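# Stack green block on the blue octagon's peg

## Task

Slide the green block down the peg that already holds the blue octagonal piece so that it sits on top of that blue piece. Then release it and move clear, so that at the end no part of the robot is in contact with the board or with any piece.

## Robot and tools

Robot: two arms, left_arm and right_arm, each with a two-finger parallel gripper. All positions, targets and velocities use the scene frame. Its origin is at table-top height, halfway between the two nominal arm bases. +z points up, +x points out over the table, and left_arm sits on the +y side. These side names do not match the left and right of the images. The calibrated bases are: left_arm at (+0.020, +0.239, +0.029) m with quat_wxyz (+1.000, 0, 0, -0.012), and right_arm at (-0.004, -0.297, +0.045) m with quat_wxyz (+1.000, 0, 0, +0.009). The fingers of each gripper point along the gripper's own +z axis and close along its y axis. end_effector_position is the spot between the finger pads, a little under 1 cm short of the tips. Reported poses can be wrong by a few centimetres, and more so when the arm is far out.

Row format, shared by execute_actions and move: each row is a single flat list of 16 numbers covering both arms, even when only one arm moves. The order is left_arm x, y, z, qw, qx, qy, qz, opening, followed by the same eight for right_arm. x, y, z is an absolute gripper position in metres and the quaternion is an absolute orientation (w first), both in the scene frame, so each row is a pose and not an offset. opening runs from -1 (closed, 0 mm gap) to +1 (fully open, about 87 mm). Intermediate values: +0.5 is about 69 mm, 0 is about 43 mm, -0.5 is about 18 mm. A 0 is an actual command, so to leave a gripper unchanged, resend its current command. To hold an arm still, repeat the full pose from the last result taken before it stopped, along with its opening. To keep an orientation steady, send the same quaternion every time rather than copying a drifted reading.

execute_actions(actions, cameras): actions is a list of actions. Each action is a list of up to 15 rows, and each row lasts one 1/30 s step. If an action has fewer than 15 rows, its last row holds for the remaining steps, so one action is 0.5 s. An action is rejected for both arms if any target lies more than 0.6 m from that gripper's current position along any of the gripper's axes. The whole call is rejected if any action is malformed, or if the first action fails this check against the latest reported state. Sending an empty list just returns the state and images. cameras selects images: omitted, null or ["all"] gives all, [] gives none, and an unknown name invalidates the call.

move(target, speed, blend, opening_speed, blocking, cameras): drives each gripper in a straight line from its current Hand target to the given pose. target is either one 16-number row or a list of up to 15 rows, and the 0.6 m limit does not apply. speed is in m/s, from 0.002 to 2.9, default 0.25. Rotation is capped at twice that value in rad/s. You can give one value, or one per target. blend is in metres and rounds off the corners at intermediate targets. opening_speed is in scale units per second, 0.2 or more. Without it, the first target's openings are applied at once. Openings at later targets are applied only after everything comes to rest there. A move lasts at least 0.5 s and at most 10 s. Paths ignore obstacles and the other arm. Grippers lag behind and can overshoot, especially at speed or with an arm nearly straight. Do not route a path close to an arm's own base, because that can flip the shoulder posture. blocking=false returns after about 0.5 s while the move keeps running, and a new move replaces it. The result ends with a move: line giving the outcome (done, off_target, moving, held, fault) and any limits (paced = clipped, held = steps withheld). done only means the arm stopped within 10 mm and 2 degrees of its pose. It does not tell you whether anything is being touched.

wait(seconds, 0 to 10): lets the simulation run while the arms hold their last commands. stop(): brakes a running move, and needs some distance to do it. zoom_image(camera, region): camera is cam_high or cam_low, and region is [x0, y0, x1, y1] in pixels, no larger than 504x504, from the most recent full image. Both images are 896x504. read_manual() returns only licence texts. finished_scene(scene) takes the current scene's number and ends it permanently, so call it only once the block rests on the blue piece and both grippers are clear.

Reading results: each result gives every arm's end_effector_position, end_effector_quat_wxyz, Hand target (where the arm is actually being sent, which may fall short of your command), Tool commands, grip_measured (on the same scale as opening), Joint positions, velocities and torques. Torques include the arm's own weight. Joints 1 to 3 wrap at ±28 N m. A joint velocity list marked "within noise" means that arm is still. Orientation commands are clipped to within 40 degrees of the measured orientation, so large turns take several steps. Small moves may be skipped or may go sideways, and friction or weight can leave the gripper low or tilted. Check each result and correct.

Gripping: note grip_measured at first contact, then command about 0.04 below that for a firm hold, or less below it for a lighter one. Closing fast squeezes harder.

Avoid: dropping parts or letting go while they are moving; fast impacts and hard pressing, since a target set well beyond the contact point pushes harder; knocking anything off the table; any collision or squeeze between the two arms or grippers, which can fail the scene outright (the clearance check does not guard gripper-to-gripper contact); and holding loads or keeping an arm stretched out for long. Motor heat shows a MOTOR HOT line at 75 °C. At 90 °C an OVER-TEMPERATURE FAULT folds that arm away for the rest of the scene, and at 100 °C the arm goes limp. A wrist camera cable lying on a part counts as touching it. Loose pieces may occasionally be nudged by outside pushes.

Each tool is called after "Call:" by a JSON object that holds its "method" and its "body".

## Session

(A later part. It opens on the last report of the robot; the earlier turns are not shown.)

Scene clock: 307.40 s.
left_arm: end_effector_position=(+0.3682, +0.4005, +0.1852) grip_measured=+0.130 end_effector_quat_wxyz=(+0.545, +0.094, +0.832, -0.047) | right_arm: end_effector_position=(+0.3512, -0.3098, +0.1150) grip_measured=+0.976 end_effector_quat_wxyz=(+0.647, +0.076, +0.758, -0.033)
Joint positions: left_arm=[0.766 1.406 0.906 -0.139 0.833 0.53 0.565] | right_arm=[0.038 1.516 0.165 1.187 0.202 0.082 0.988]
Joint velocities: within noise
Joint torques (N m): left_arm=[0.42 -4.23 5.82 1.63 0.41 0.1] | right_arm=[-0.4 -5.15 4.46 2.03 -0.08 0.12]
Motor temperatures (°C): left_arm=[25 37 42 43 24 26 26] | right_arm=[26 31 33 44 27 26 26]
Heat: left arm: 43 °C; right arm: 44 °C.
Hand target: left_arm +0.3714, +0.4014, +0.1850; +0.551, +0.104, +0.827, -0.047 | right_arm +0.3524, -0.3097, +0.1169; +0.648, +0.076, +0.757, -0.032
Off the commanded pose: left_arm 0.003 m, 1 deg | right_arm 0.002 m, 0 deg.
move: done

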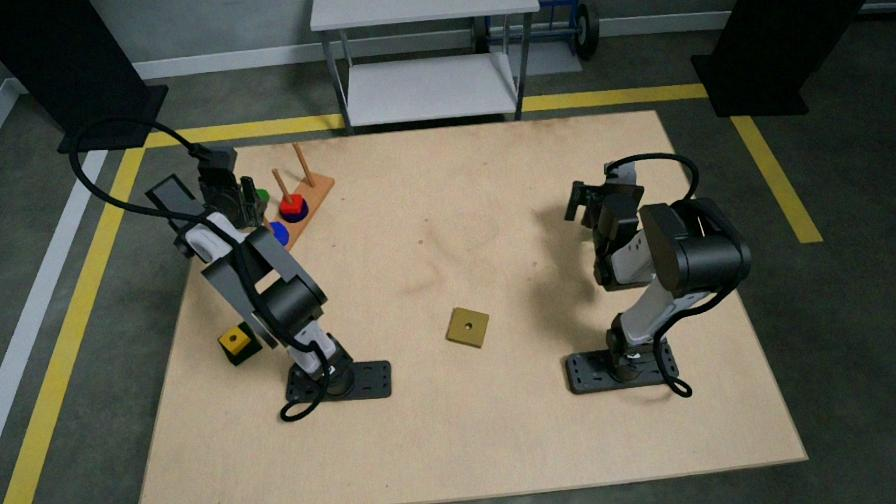

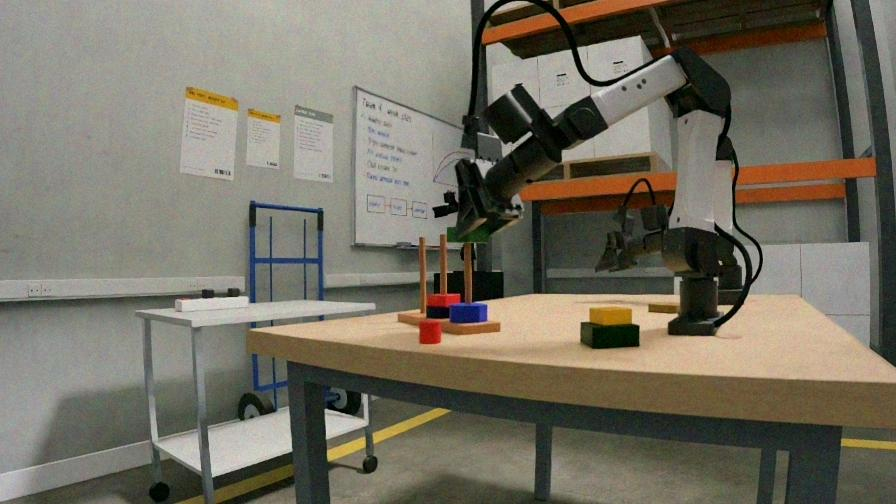

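Call:
{"method": "move", "body": {"target": [[0.3715,0.4015,0.165,0.5436,0.0943,0.8324,-0.0528,0.0,0.3524,-0.3097,0.1168,0.648,0.076,0.757,-0.032,1],[0.3715,0.4015,0.14,0.5436,0.0943,0.8324,-0.0528,0.0,0.3524,-0.3097,0.1168,0.648,0.076,0.757,-0.032,1]], "speed": 0.04, "cameras": ["cam_high","cam_low"]}}

Call:
{"method": "zoom_image", "body": {"camera": "cam_low", "region": [430, 200, 510, 330]}}

Call:
{"method": "zoom_image", "body": {"camera": "cam_high", "region": [200, 130, 320, 270]}}

Scene clock: 315.93 s.
left_arm: end_effector_position=(+0.3684, +0.4007, +0.1402) grip_measured=+0.130 end_effector_quat_wxyz=(+0.539, +0.089, +0.836, -0.055) | right_arm: end_effector_position=(+0.3512, -0.3098, +0.1150) grip_measured=+0.976 end_effector_quat_wxyz=(+0.647, +0.076, +0.758, -0.033)
Joint positions: left_arm=[0.766 1.483 0.796 0.024 0.833 0.53 0.565] | right_arm=[0.038 1.516 0.165 1.187 0.202 0.082 0.988]
Joint velocities: within noise
Joint torques (N m): left_arm=[0.06 -4.75 5.44 1.64 0.27 0] | right_arm=[-0.55 -5 4.74 2.05 -0.08 0.17]
Motor temperatures (°C): left_arm=[25 37 42 43 24 26 26] | right_arm=[26 31 33 44 27 26 26]
Heat: left arm: 43 °C; right arm: 44 °C.
Hand target: left_arm +0.3714, +0.4015, +0.1401; +0.543, +0.094, +0.832, -0.053 | right_arm +0.3524, -0.3097, +0.1169; +0.648, +0.076, +0.757, -0.032
Off the commanded pose: left_arm 0.003 m, 1 deg | right_arm 0.002 m, 0 deg.
move: done

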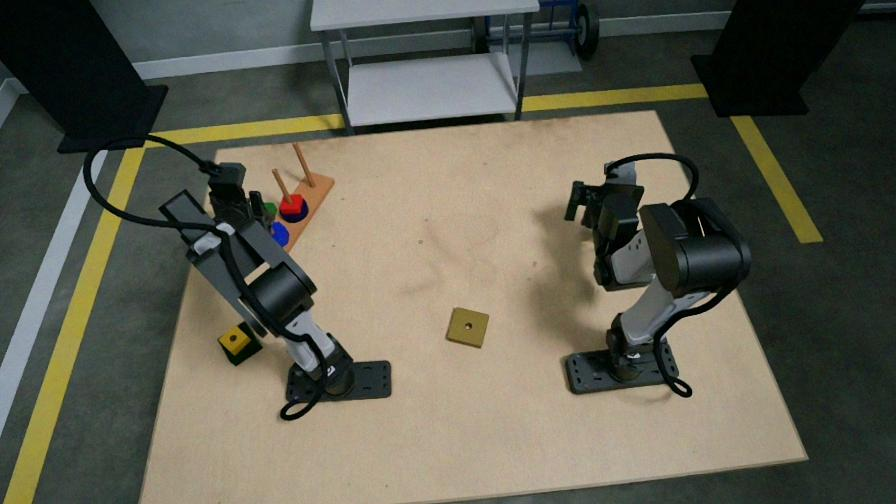

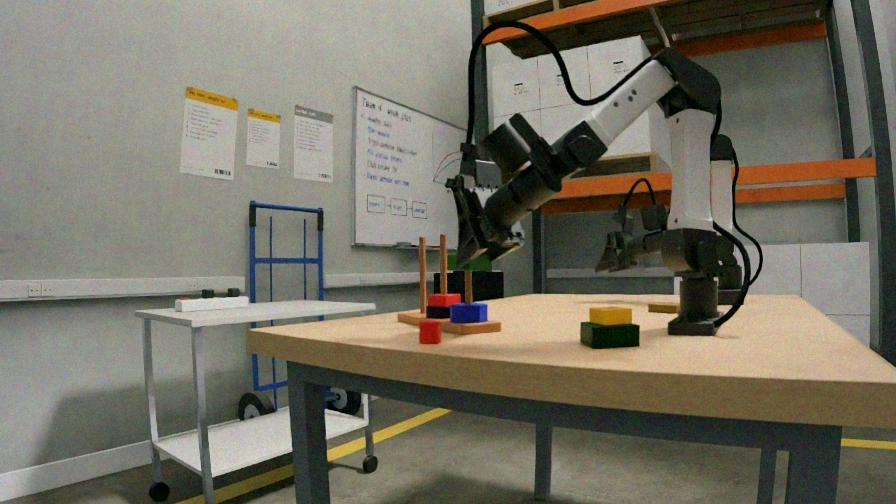

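Scaled by 3.877 from the camera's 896x504 image, which has a finer 1280x720 frame.

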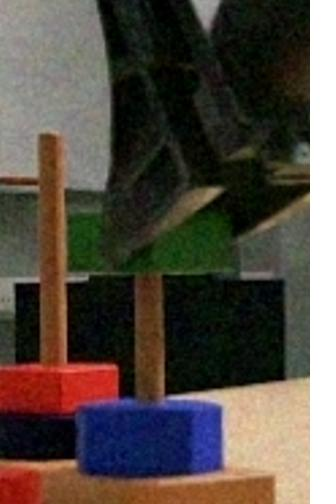

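Scaled by 3.600 from the camera's 896x504 image, which has a finer 1280x720 frame.

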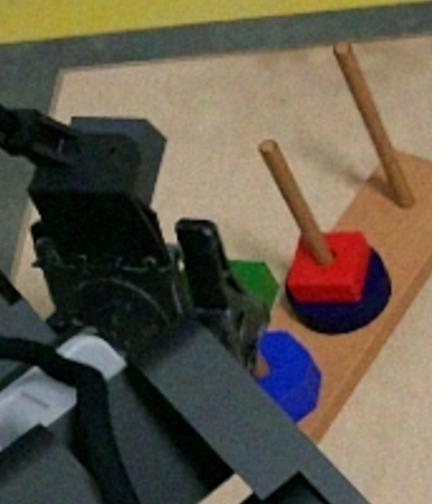

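Call:
{"method": "move", "body": {"target": [[0.3715,0.4015,0.12,0.5436,0.0943,0.8324,-0.0528,0.0,0.3524,-0.3097,0.1168,0.648,0.076,0.757,-0.032,1],[0.3715,0.4015,0.095,0.5436,0.0943,0.8324,-0.0528,0.0,0.3524,-0.3097,0.1168,0.648,0.076,0.757,-0.032,1]], "speed": 0.04, "cameras": ["cam_high","cam_low"]}}

Call:
{"method": "zoom_image", "body": {"camera": "cam_low", "region": [430, 220, 510, 340]}}

Call:
{"method": "zoom_image", "body": {"camera": "cam_high", "region": [200, 130, 320, 270]}}

Scene clock: 324.67 s.
left_arm: end_effector_position=(+0.3689, +0.4011, +0.0954) grip_measured=+0.130 end_effector_quat_wxyz=(+0.539, +0.089, +0.836, -0.055) | right_arm: end_effector_position=(+0.3512, -0.3098, +0.1150) grip_measured=+0.976 end_effector_quat_wxyz=(+0.647, +0.076, +0.758, -0.033)
Joint positions: left_arm=[0.766 1.593 0.692 0.237 0.833 0.53 0.565] | right_arm=[0.038 1.516 0.165 1.187 0.202 0.082 0.988]
Joint velocities: within noise
Joint torques (N m): left_arm=[0.14 -5.07 4.92 1.64 0.27 0] | right_arm=[-0.57 -5.07 4.66 2.04 -0.1 0.16]
Motor temperatures (°C): left_arm=[25 36 41 43 24 26 26] | right_arm=[26 31 33 44 27 26 26]
Heat: left arm: 43 °C; right arm: 44 °C.
Hand target: left_arm +0.3714, +0.4014, +0.0950; +0.543, +0.094, +0.833, -0.053 | right_arm +0.3524, -0.3097, +0.1169; +0.648, +0.076, +0.757, -0.032
Off the commanded pose: left_arm 0.003 m, 1 deg | right_arm 0.002 m, 0 deg.
move: done

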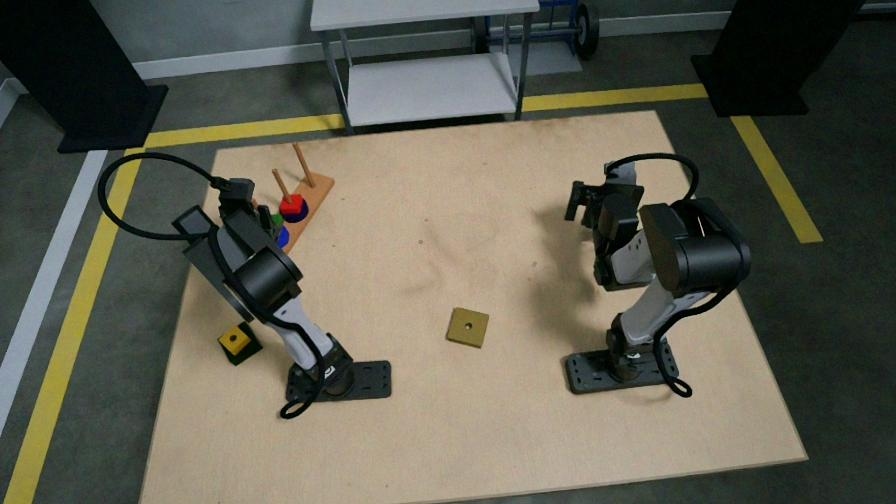

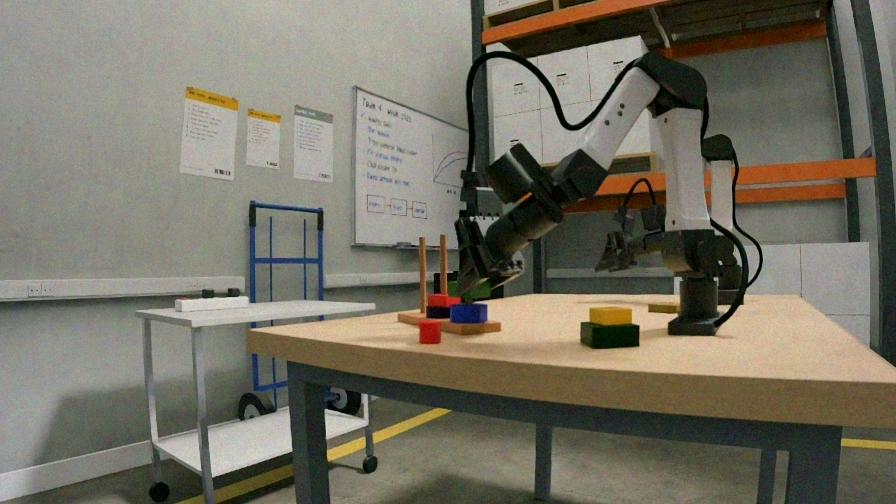

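Scaled by 4.200 from the camera's 896x504 image, which has a finer 1280x720 frame.

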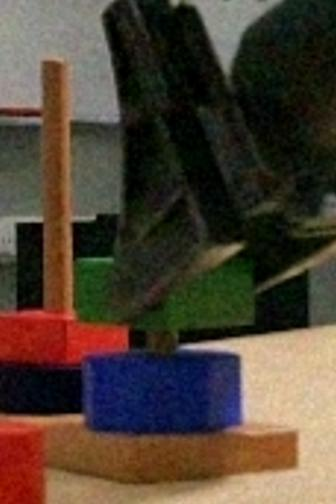

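Scaled by 3.600 from the camera's 896x504 image, which has a finer 1280x720 frame.

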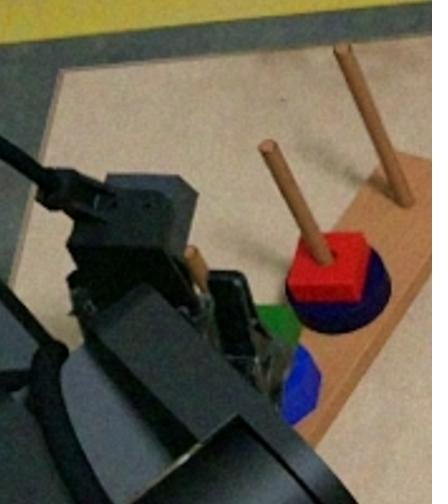

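Call:
{"method": "move", "body": {"target": [0.3715,0.4015,0.083,0.5436,0.0943,0.8324,-0.0528,0.0,0.3524,-0.3097,0.1168,0.648,0.076,0.757,-0.032,1], "speed": 0.03, "cameras": ["cam_low"]}}

Call:
{"method": "zoom_image", "body": {"camera": "cam_low", "region": [430, 260, 510, 340]}}

Scene clock: 333.27 s.
left_arm: end_effector_position=(+0.3692, +0.4013, +0.0843) grip_measured=+0.130 end_effector_quat_wxyz=(+0.539, +0.090, +0.835, -0.054) | right_arm: end_effector_position=(+0.3512, -0.3098, +0.1150) grip_measured=+0.976 end_effector_quat_wxyz=(+0.647, +0.076, +0.758, -0.033)
Joint positions: left_arm=[0.766 1.627 0.67 0.298 0.833 0.53 0.565] | right_arm=[0.038 1.516 0.165 1.187 0.202 0.082 0.988]
Joint velocities: within noise
Joint torques (N m): left_arm=[-0.01 -4.96 4.66 1.62 0.27 0] | right_arm=[-0.47 -5.05 4.57 2.05 -0.07 0.16]
Motor temperatures (°C): left_arm=[25 36 41 43 24 26 26] | right_arm=[26 31 33 44 27 26 26]
Heat: left arm: 43 °C; right arm: 44 °C.
Hand target: left_arm +0.3715, +0.4014, +0.0831; +0.543, +0.094, +0.832, -0.053 | right_arm +0.3524, -0.3097, +0.1169; +0.648, +0.076, +0.757, -0.032
Off the commanded pose: left_arm 0.003 m, 1 deg | right_arm 0.002 m, 0 deg.
move: done
Images, in order (width x height): cam_low 896x504.

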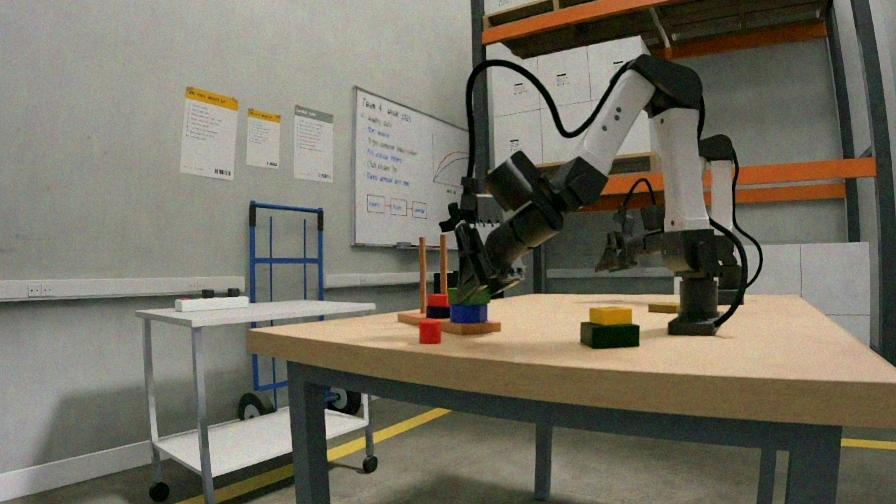

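Scaled by 6.300 from the camera's 896x504 image, which has a finer 1280x720 frame.

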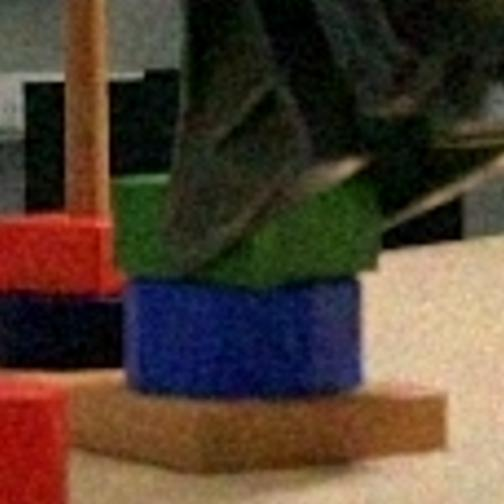

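Call:
{"method": "move", "body": {"target": [0.3715,0.4015,0.078,0.5436,0.0943,0.8324,-0.0528,0.0,0.3524,-0.3097,0.1168,0.648,0.076,0.757,-0.032,1], "speed": 0.02, "cameras": ["cam_low"]}}

Call:
{"method": "zoom_image", "body": {"camera": "cam_low", "region": [430, 260, 510, 340]}}

Scene clock: 339.67 s.
left_arm: end_effector_position=(+0.3710, +0.4019, +0.0840) grip_measured=+0.130 end_effector_quat_wxyz=(+0.545, +0.095, +0.832, -0.051) | right_arm: end_effector_position=(+0.3512, -0.3098, +0.1150) grip_measured=+0.976 end_effector_quat_wxyz=(+0.647, +0.076, +0.758, -0.033)
Joint positions: left_arm=[0.766 1.636 0.663 0.33 0.839 0.529 0.565] | right_arm=[0.038 1.516 0.165 1.187 0.202 0.082 0.988]
Joint velocities: within noise
Joint torques (N m): left_arm=[0.02 -4.46 4.41 1.59 0.2 0.02] | right_arm=[-0.58 -4.93 4.71 2 -0.07 0.16]
Motor temperatures (°C): left_arm=[25 36 41 43 24 26 26] | right_arm=[26 31 33 44 27 26 26]
Heat: left arm: 43 °C; right arm: 44 °C.
Hand target: left_arm +0.3714, +0.4014, +0.0782; +0.544, +0.095, +0.832, -0.053 | right_arm +0.3524, -0.3097, +0.1169; +0.648, +0.076, +0.757, -0.032
Off the commanded pose: left_arm 0.006 m, 0 deg | right_arm 0.002 m, 0 deg.
move: done
Images, in order (width x height): cam_low 896x504.

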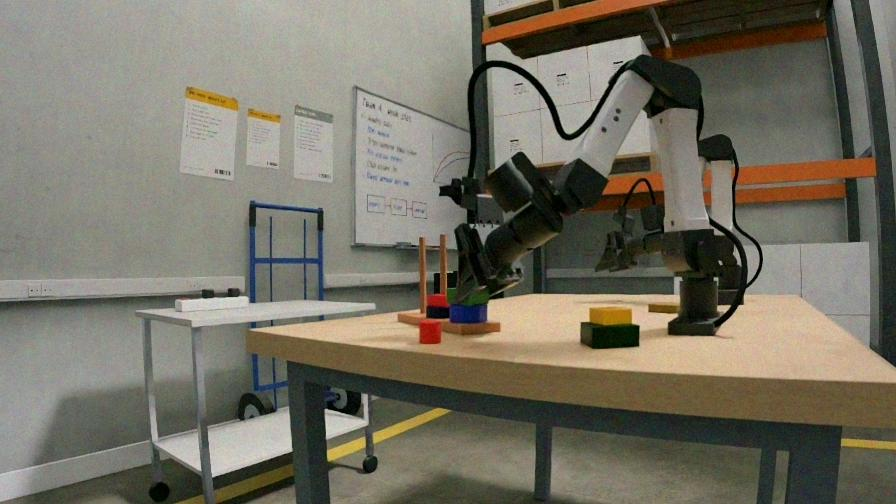

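Scaled by 6.300 from the camera's 896x504 image, which has a finer 1280x720 frame.

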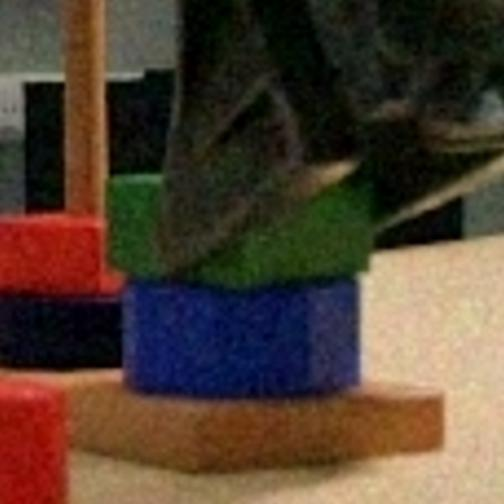

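Call:
{"method": "move", "body": {"target": [0.3705,0.4015,0.082,0.545,0.095,0.832,-0.051,0.35,0.3524,-0.3097,0.1168,0.648,0.076,0.757,-0.032,1], "opening_speed": 0.3, "cameras": ["cam_high","cam_low"]}}

Call:
{"method": "zoom_image", "body": {"camera": "cam_low", "region": [430, 260, 510, 340]}}

Call:
{"method": "zoom_image", "body": {"camera": "cam_high", "region": [220, 150, 320, 250]}}

Scene clock: 345.27 s.
left_arm: end_effector_position=(+0.3704, +0.4013, +0.0830) grip_measured=+0.350 end_effector_quat_wxyz=(+0.544, +0.094, +0.832, -0.052) | right_arm: end_effector_position=(+0.3512, -0.3098, +0.1150) grip_measured=+0.976 end_effector_quat_wxyz=(+0.647, +0.076, +0.758, -0.033)
Joint positions: left_arm=[0.766 1.637 0.661 0.329 0.839 0.529 0.675] | right_arm=[0.038 1.516 0.165 1.187 0.202 0.082 0.988]
Joint velocities: within noise
Joint torques (N m): left_arm=[0.29 -5.78 4.45 1.46 0.2 -0.01] | right_arm=[-0.47 -5.05 4.51 2.02 -0.09 0.18]
Motor temperatures (°C): left_arm=[25 36 41 43 24 26 26] | right_arm=[26 31 33 44 27 26 26]
Heat: left arm: 43 °C; right arm: 44 °C.
Hand target: left_arm +0.3705, +0.4014, +0.0819; +0.545, +0.095, +0.832, -0.051 | right_arm +0.3524, -0.3097, +0.1169; +0.648, +0.076, +0.757, -0.032
Off the commanded pose: left_arm 0.001 m, 0 deg | right_arm 0.002 m, 0 deg.
move: done

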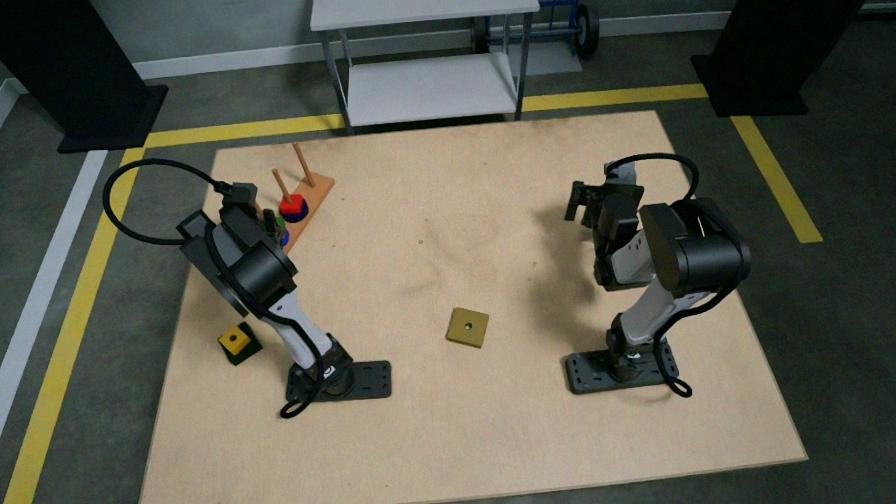

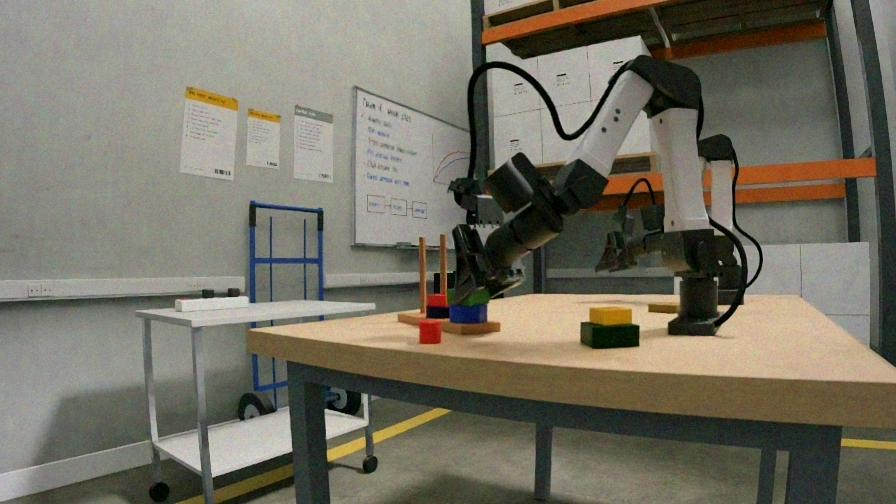

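Scaled by 6.300 from the camera's 896x504 image, which has a finer 1280x720 frame.

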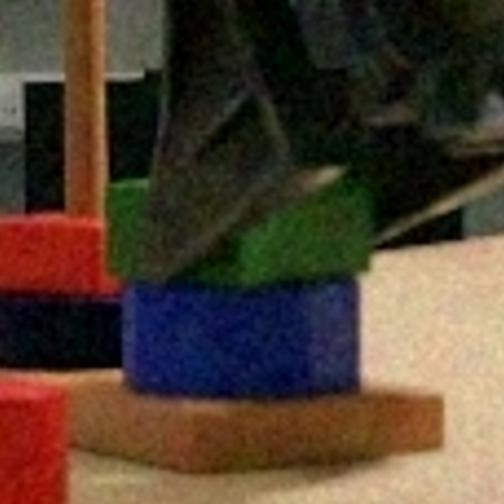

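Scaled by 5.040 from the camera's 896x504 image, which has a finer 1280x720 frame.

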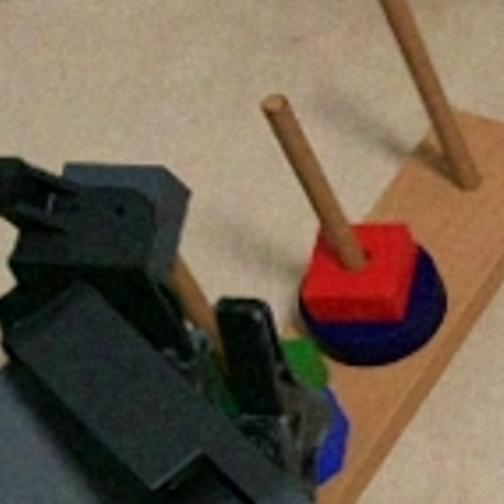

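Call:
{"method": "move", "body": {"target": [[0.339,0.408,0.098,0.545,0.095,0.832,-0.051,0.35,0.3524,-0.3097,0.1168,0.648,0.076,0.757,-0.032,1],[0.306,0.4155,0.115,0.545,0.095,0.832,-0.051,0.35,0.3524,-0.3097,0.1168,0.648,0.076,0.757,-0.032,1]], "speed": 0.05, "cameras": ["cam_high","cam_low"]}}

Call:
{"method": "zoom_image", "body": {"camera": "cam_low", "region": [430, 220, 530, 340]}}

Call:
{"method": "zoom_image", "body": {"camera": "cam_high", "region": [220, 150, 320, 250]}}

Scene clock: 353.97 s.
left_arm: end_effector_position=(+0.3008, +0.4081, +0.0965) grip_measured=+0.350 end_effector_quat_wxyz=(+0.527, +0.074, +0.843, -0.073) | right_arm: end_effector_position=(+0.3512, -0.3098, +0.1150) grip_measured=+0.976 end_effector_quat_wxyz=(+0.647, +0.076, +0.758, -0.033)
Joint positions: left_arm=[0.976 1.458 0.645 -0.084 0.982 0.756 0.675] | right_arm=[0.038 1.516 0.165 1.187 0.202 0.082 0.988]
Joint velocities: within noise
Joint torques (N m): left_arm=[0.84 -7.45 7.27 1.17 0.51 0.15] | right_arm=[-0.54 -5.07 4.64 2.04 -0.06 0.15]
Motor temperatures (°C): left_arm=[25 36 40 43 24 26 26] | right_arm=[26 31 33 44 27 26 26]
Heat: left arm: 43 °C; right arm: 44 °C.
Hand target: left_arm +0.3059, +0.4152, +0.1148; +0.545, +0.095, +0.832, -0.051 | right_arm +0.3524, -0.3097, +0.1169; +0.648, +0.076, +0.757, -0.032
Off the commanded pose: left_arm 0.021 m, 4 deg | right_arm 0.002 m, 0 deg.
move: off_target (left_arm)

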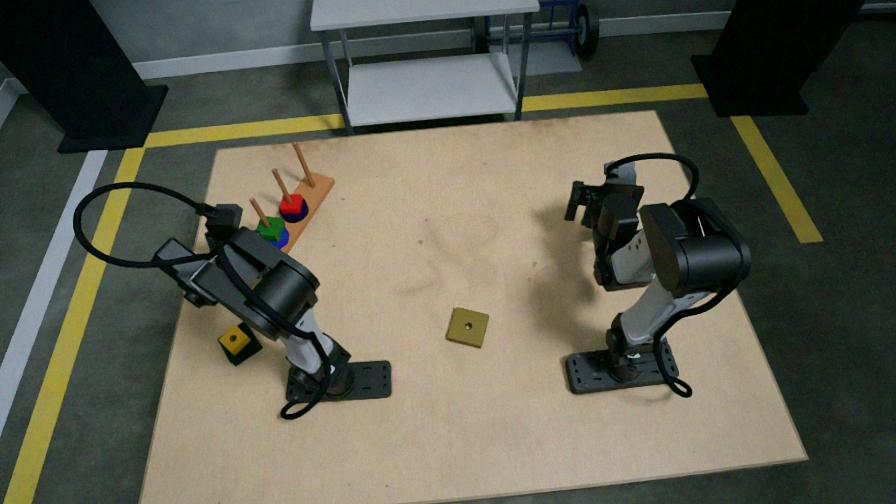

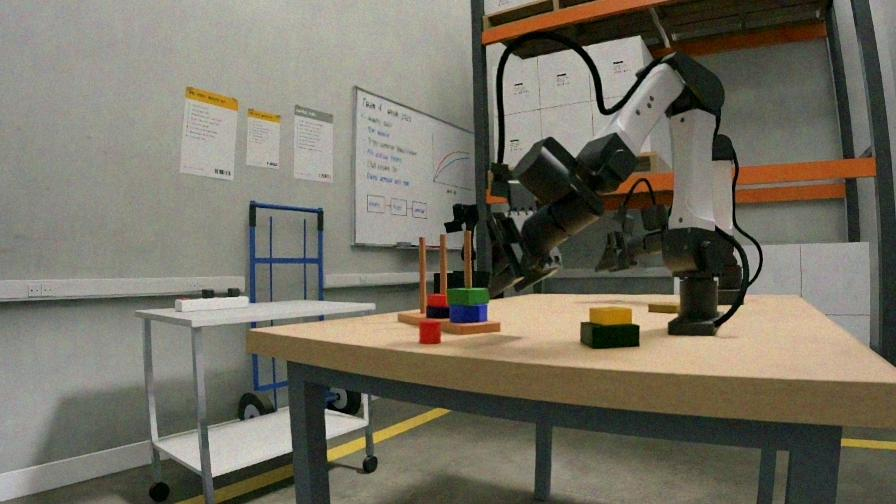

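Scaled by 4.200 from the camera's 896x504 image, which has a finer 1280x720 frame.

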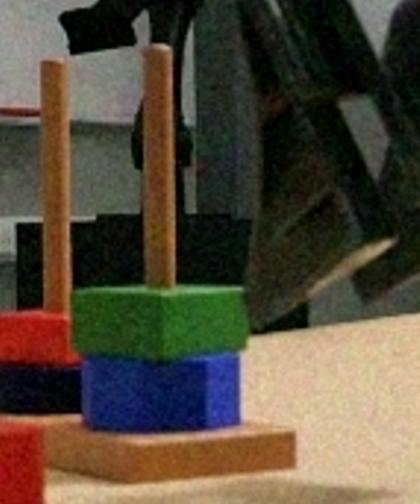

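Scaled by 5.040 from the camera's 896x504 image, which has a finer 1280x720 frame.

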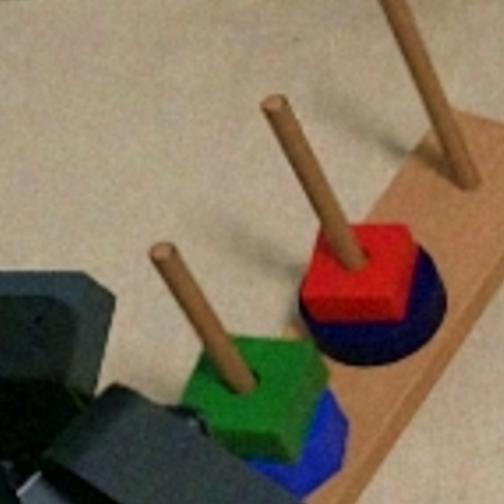

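Call:
{"method": "move", "body": {"target": [0.29,0.40,0.19,0.545,0.095,0.832,-0.051,0.35,0.3524,-0.3097,0.1168,0.648,0.076,0.757,-0.032,1], "speed": 0.1, "cameras": ["cam_high","cam_low"]}}

Call:
{"method": "zoom_image", "body": {"camera": "cam_low", "region": [430, 220, 530, 340]}}

Call:
{"method": "zoom_image", "body": {"camera": "cam_high", "region": [220, 150, 320, 250]}}

Scene clock: 359.50 s.
left_arm: end_effector_position=(+0.2865, +0.3947, +0.1724) grip_measured=+0.350 end_effector_quat_wxyz=(+0.529, +0.076, +0.842, -0.071) | right_arm: end_effector_position=(+0.3512, -0.3098, +0.1150) grip_measured=+0.976 end_effector_quat_wxyz=(+0.647, +0.076, +0.758, -0.033)
Joint positions: left_arm=[0.994 1.247 0.813 -0.479 0.995 0.782 0.675] | right_arm=[0.038 1.516 0.165 1.187 0.202 0.082 0.988]
Joint velocities: within noise
Joint torques (N m): left_arm=[0.88 -5.5 8.38 1.11 0.51 0.14] | right_arm=[-0.49 -5.05 4.71 2.04 -0.09 0.16]
Motor temperatures (°C): left_arm=[25 36 41 42 24 26 26] | right_arm=[26 31 33 44 27 26 26]
Heat: left arm: 42 °C; right arm: 44 °C.
Hand target: left_arm +0.2898, +0.3996, +0.1898; +0.545, +0.095, +0.832, -0.051 | right_arm +0.3524, -0.3097, +0.1169; +0.648, +0.076, +0.757, -0.032
Off the commanded pose: left_arm 0.019 m, 4 deg | right_arm 0.002 m, 0 deg.
move: off_target (left_arm)

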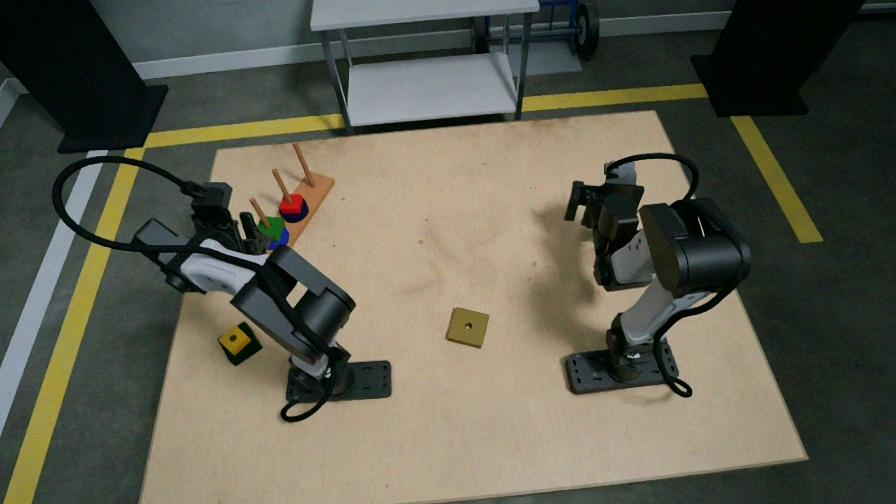

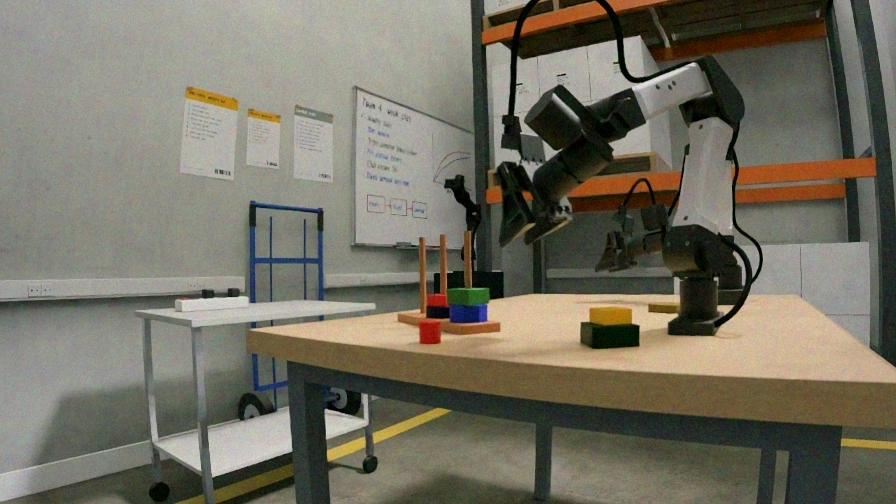

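Scaled by 4.200 from the camera's 896x504 image, which has a finer 1280x720 frame.

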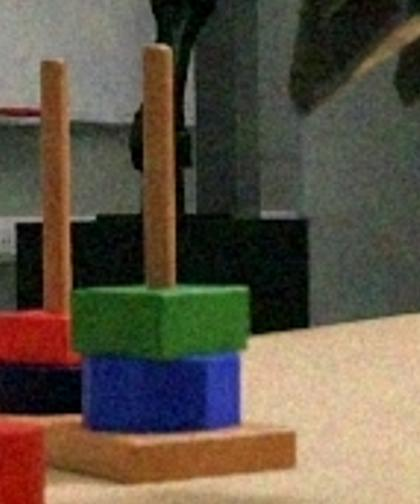

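Scaled by 5.040 from the camera's 896x504 image, which has a finer 1280x720 frame.

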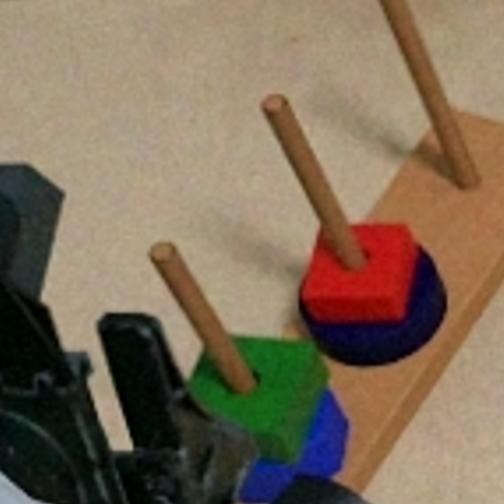

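Call:
{"method": "finished_scene", "body": {"scene": 2}}

The scene is finished: the task was done.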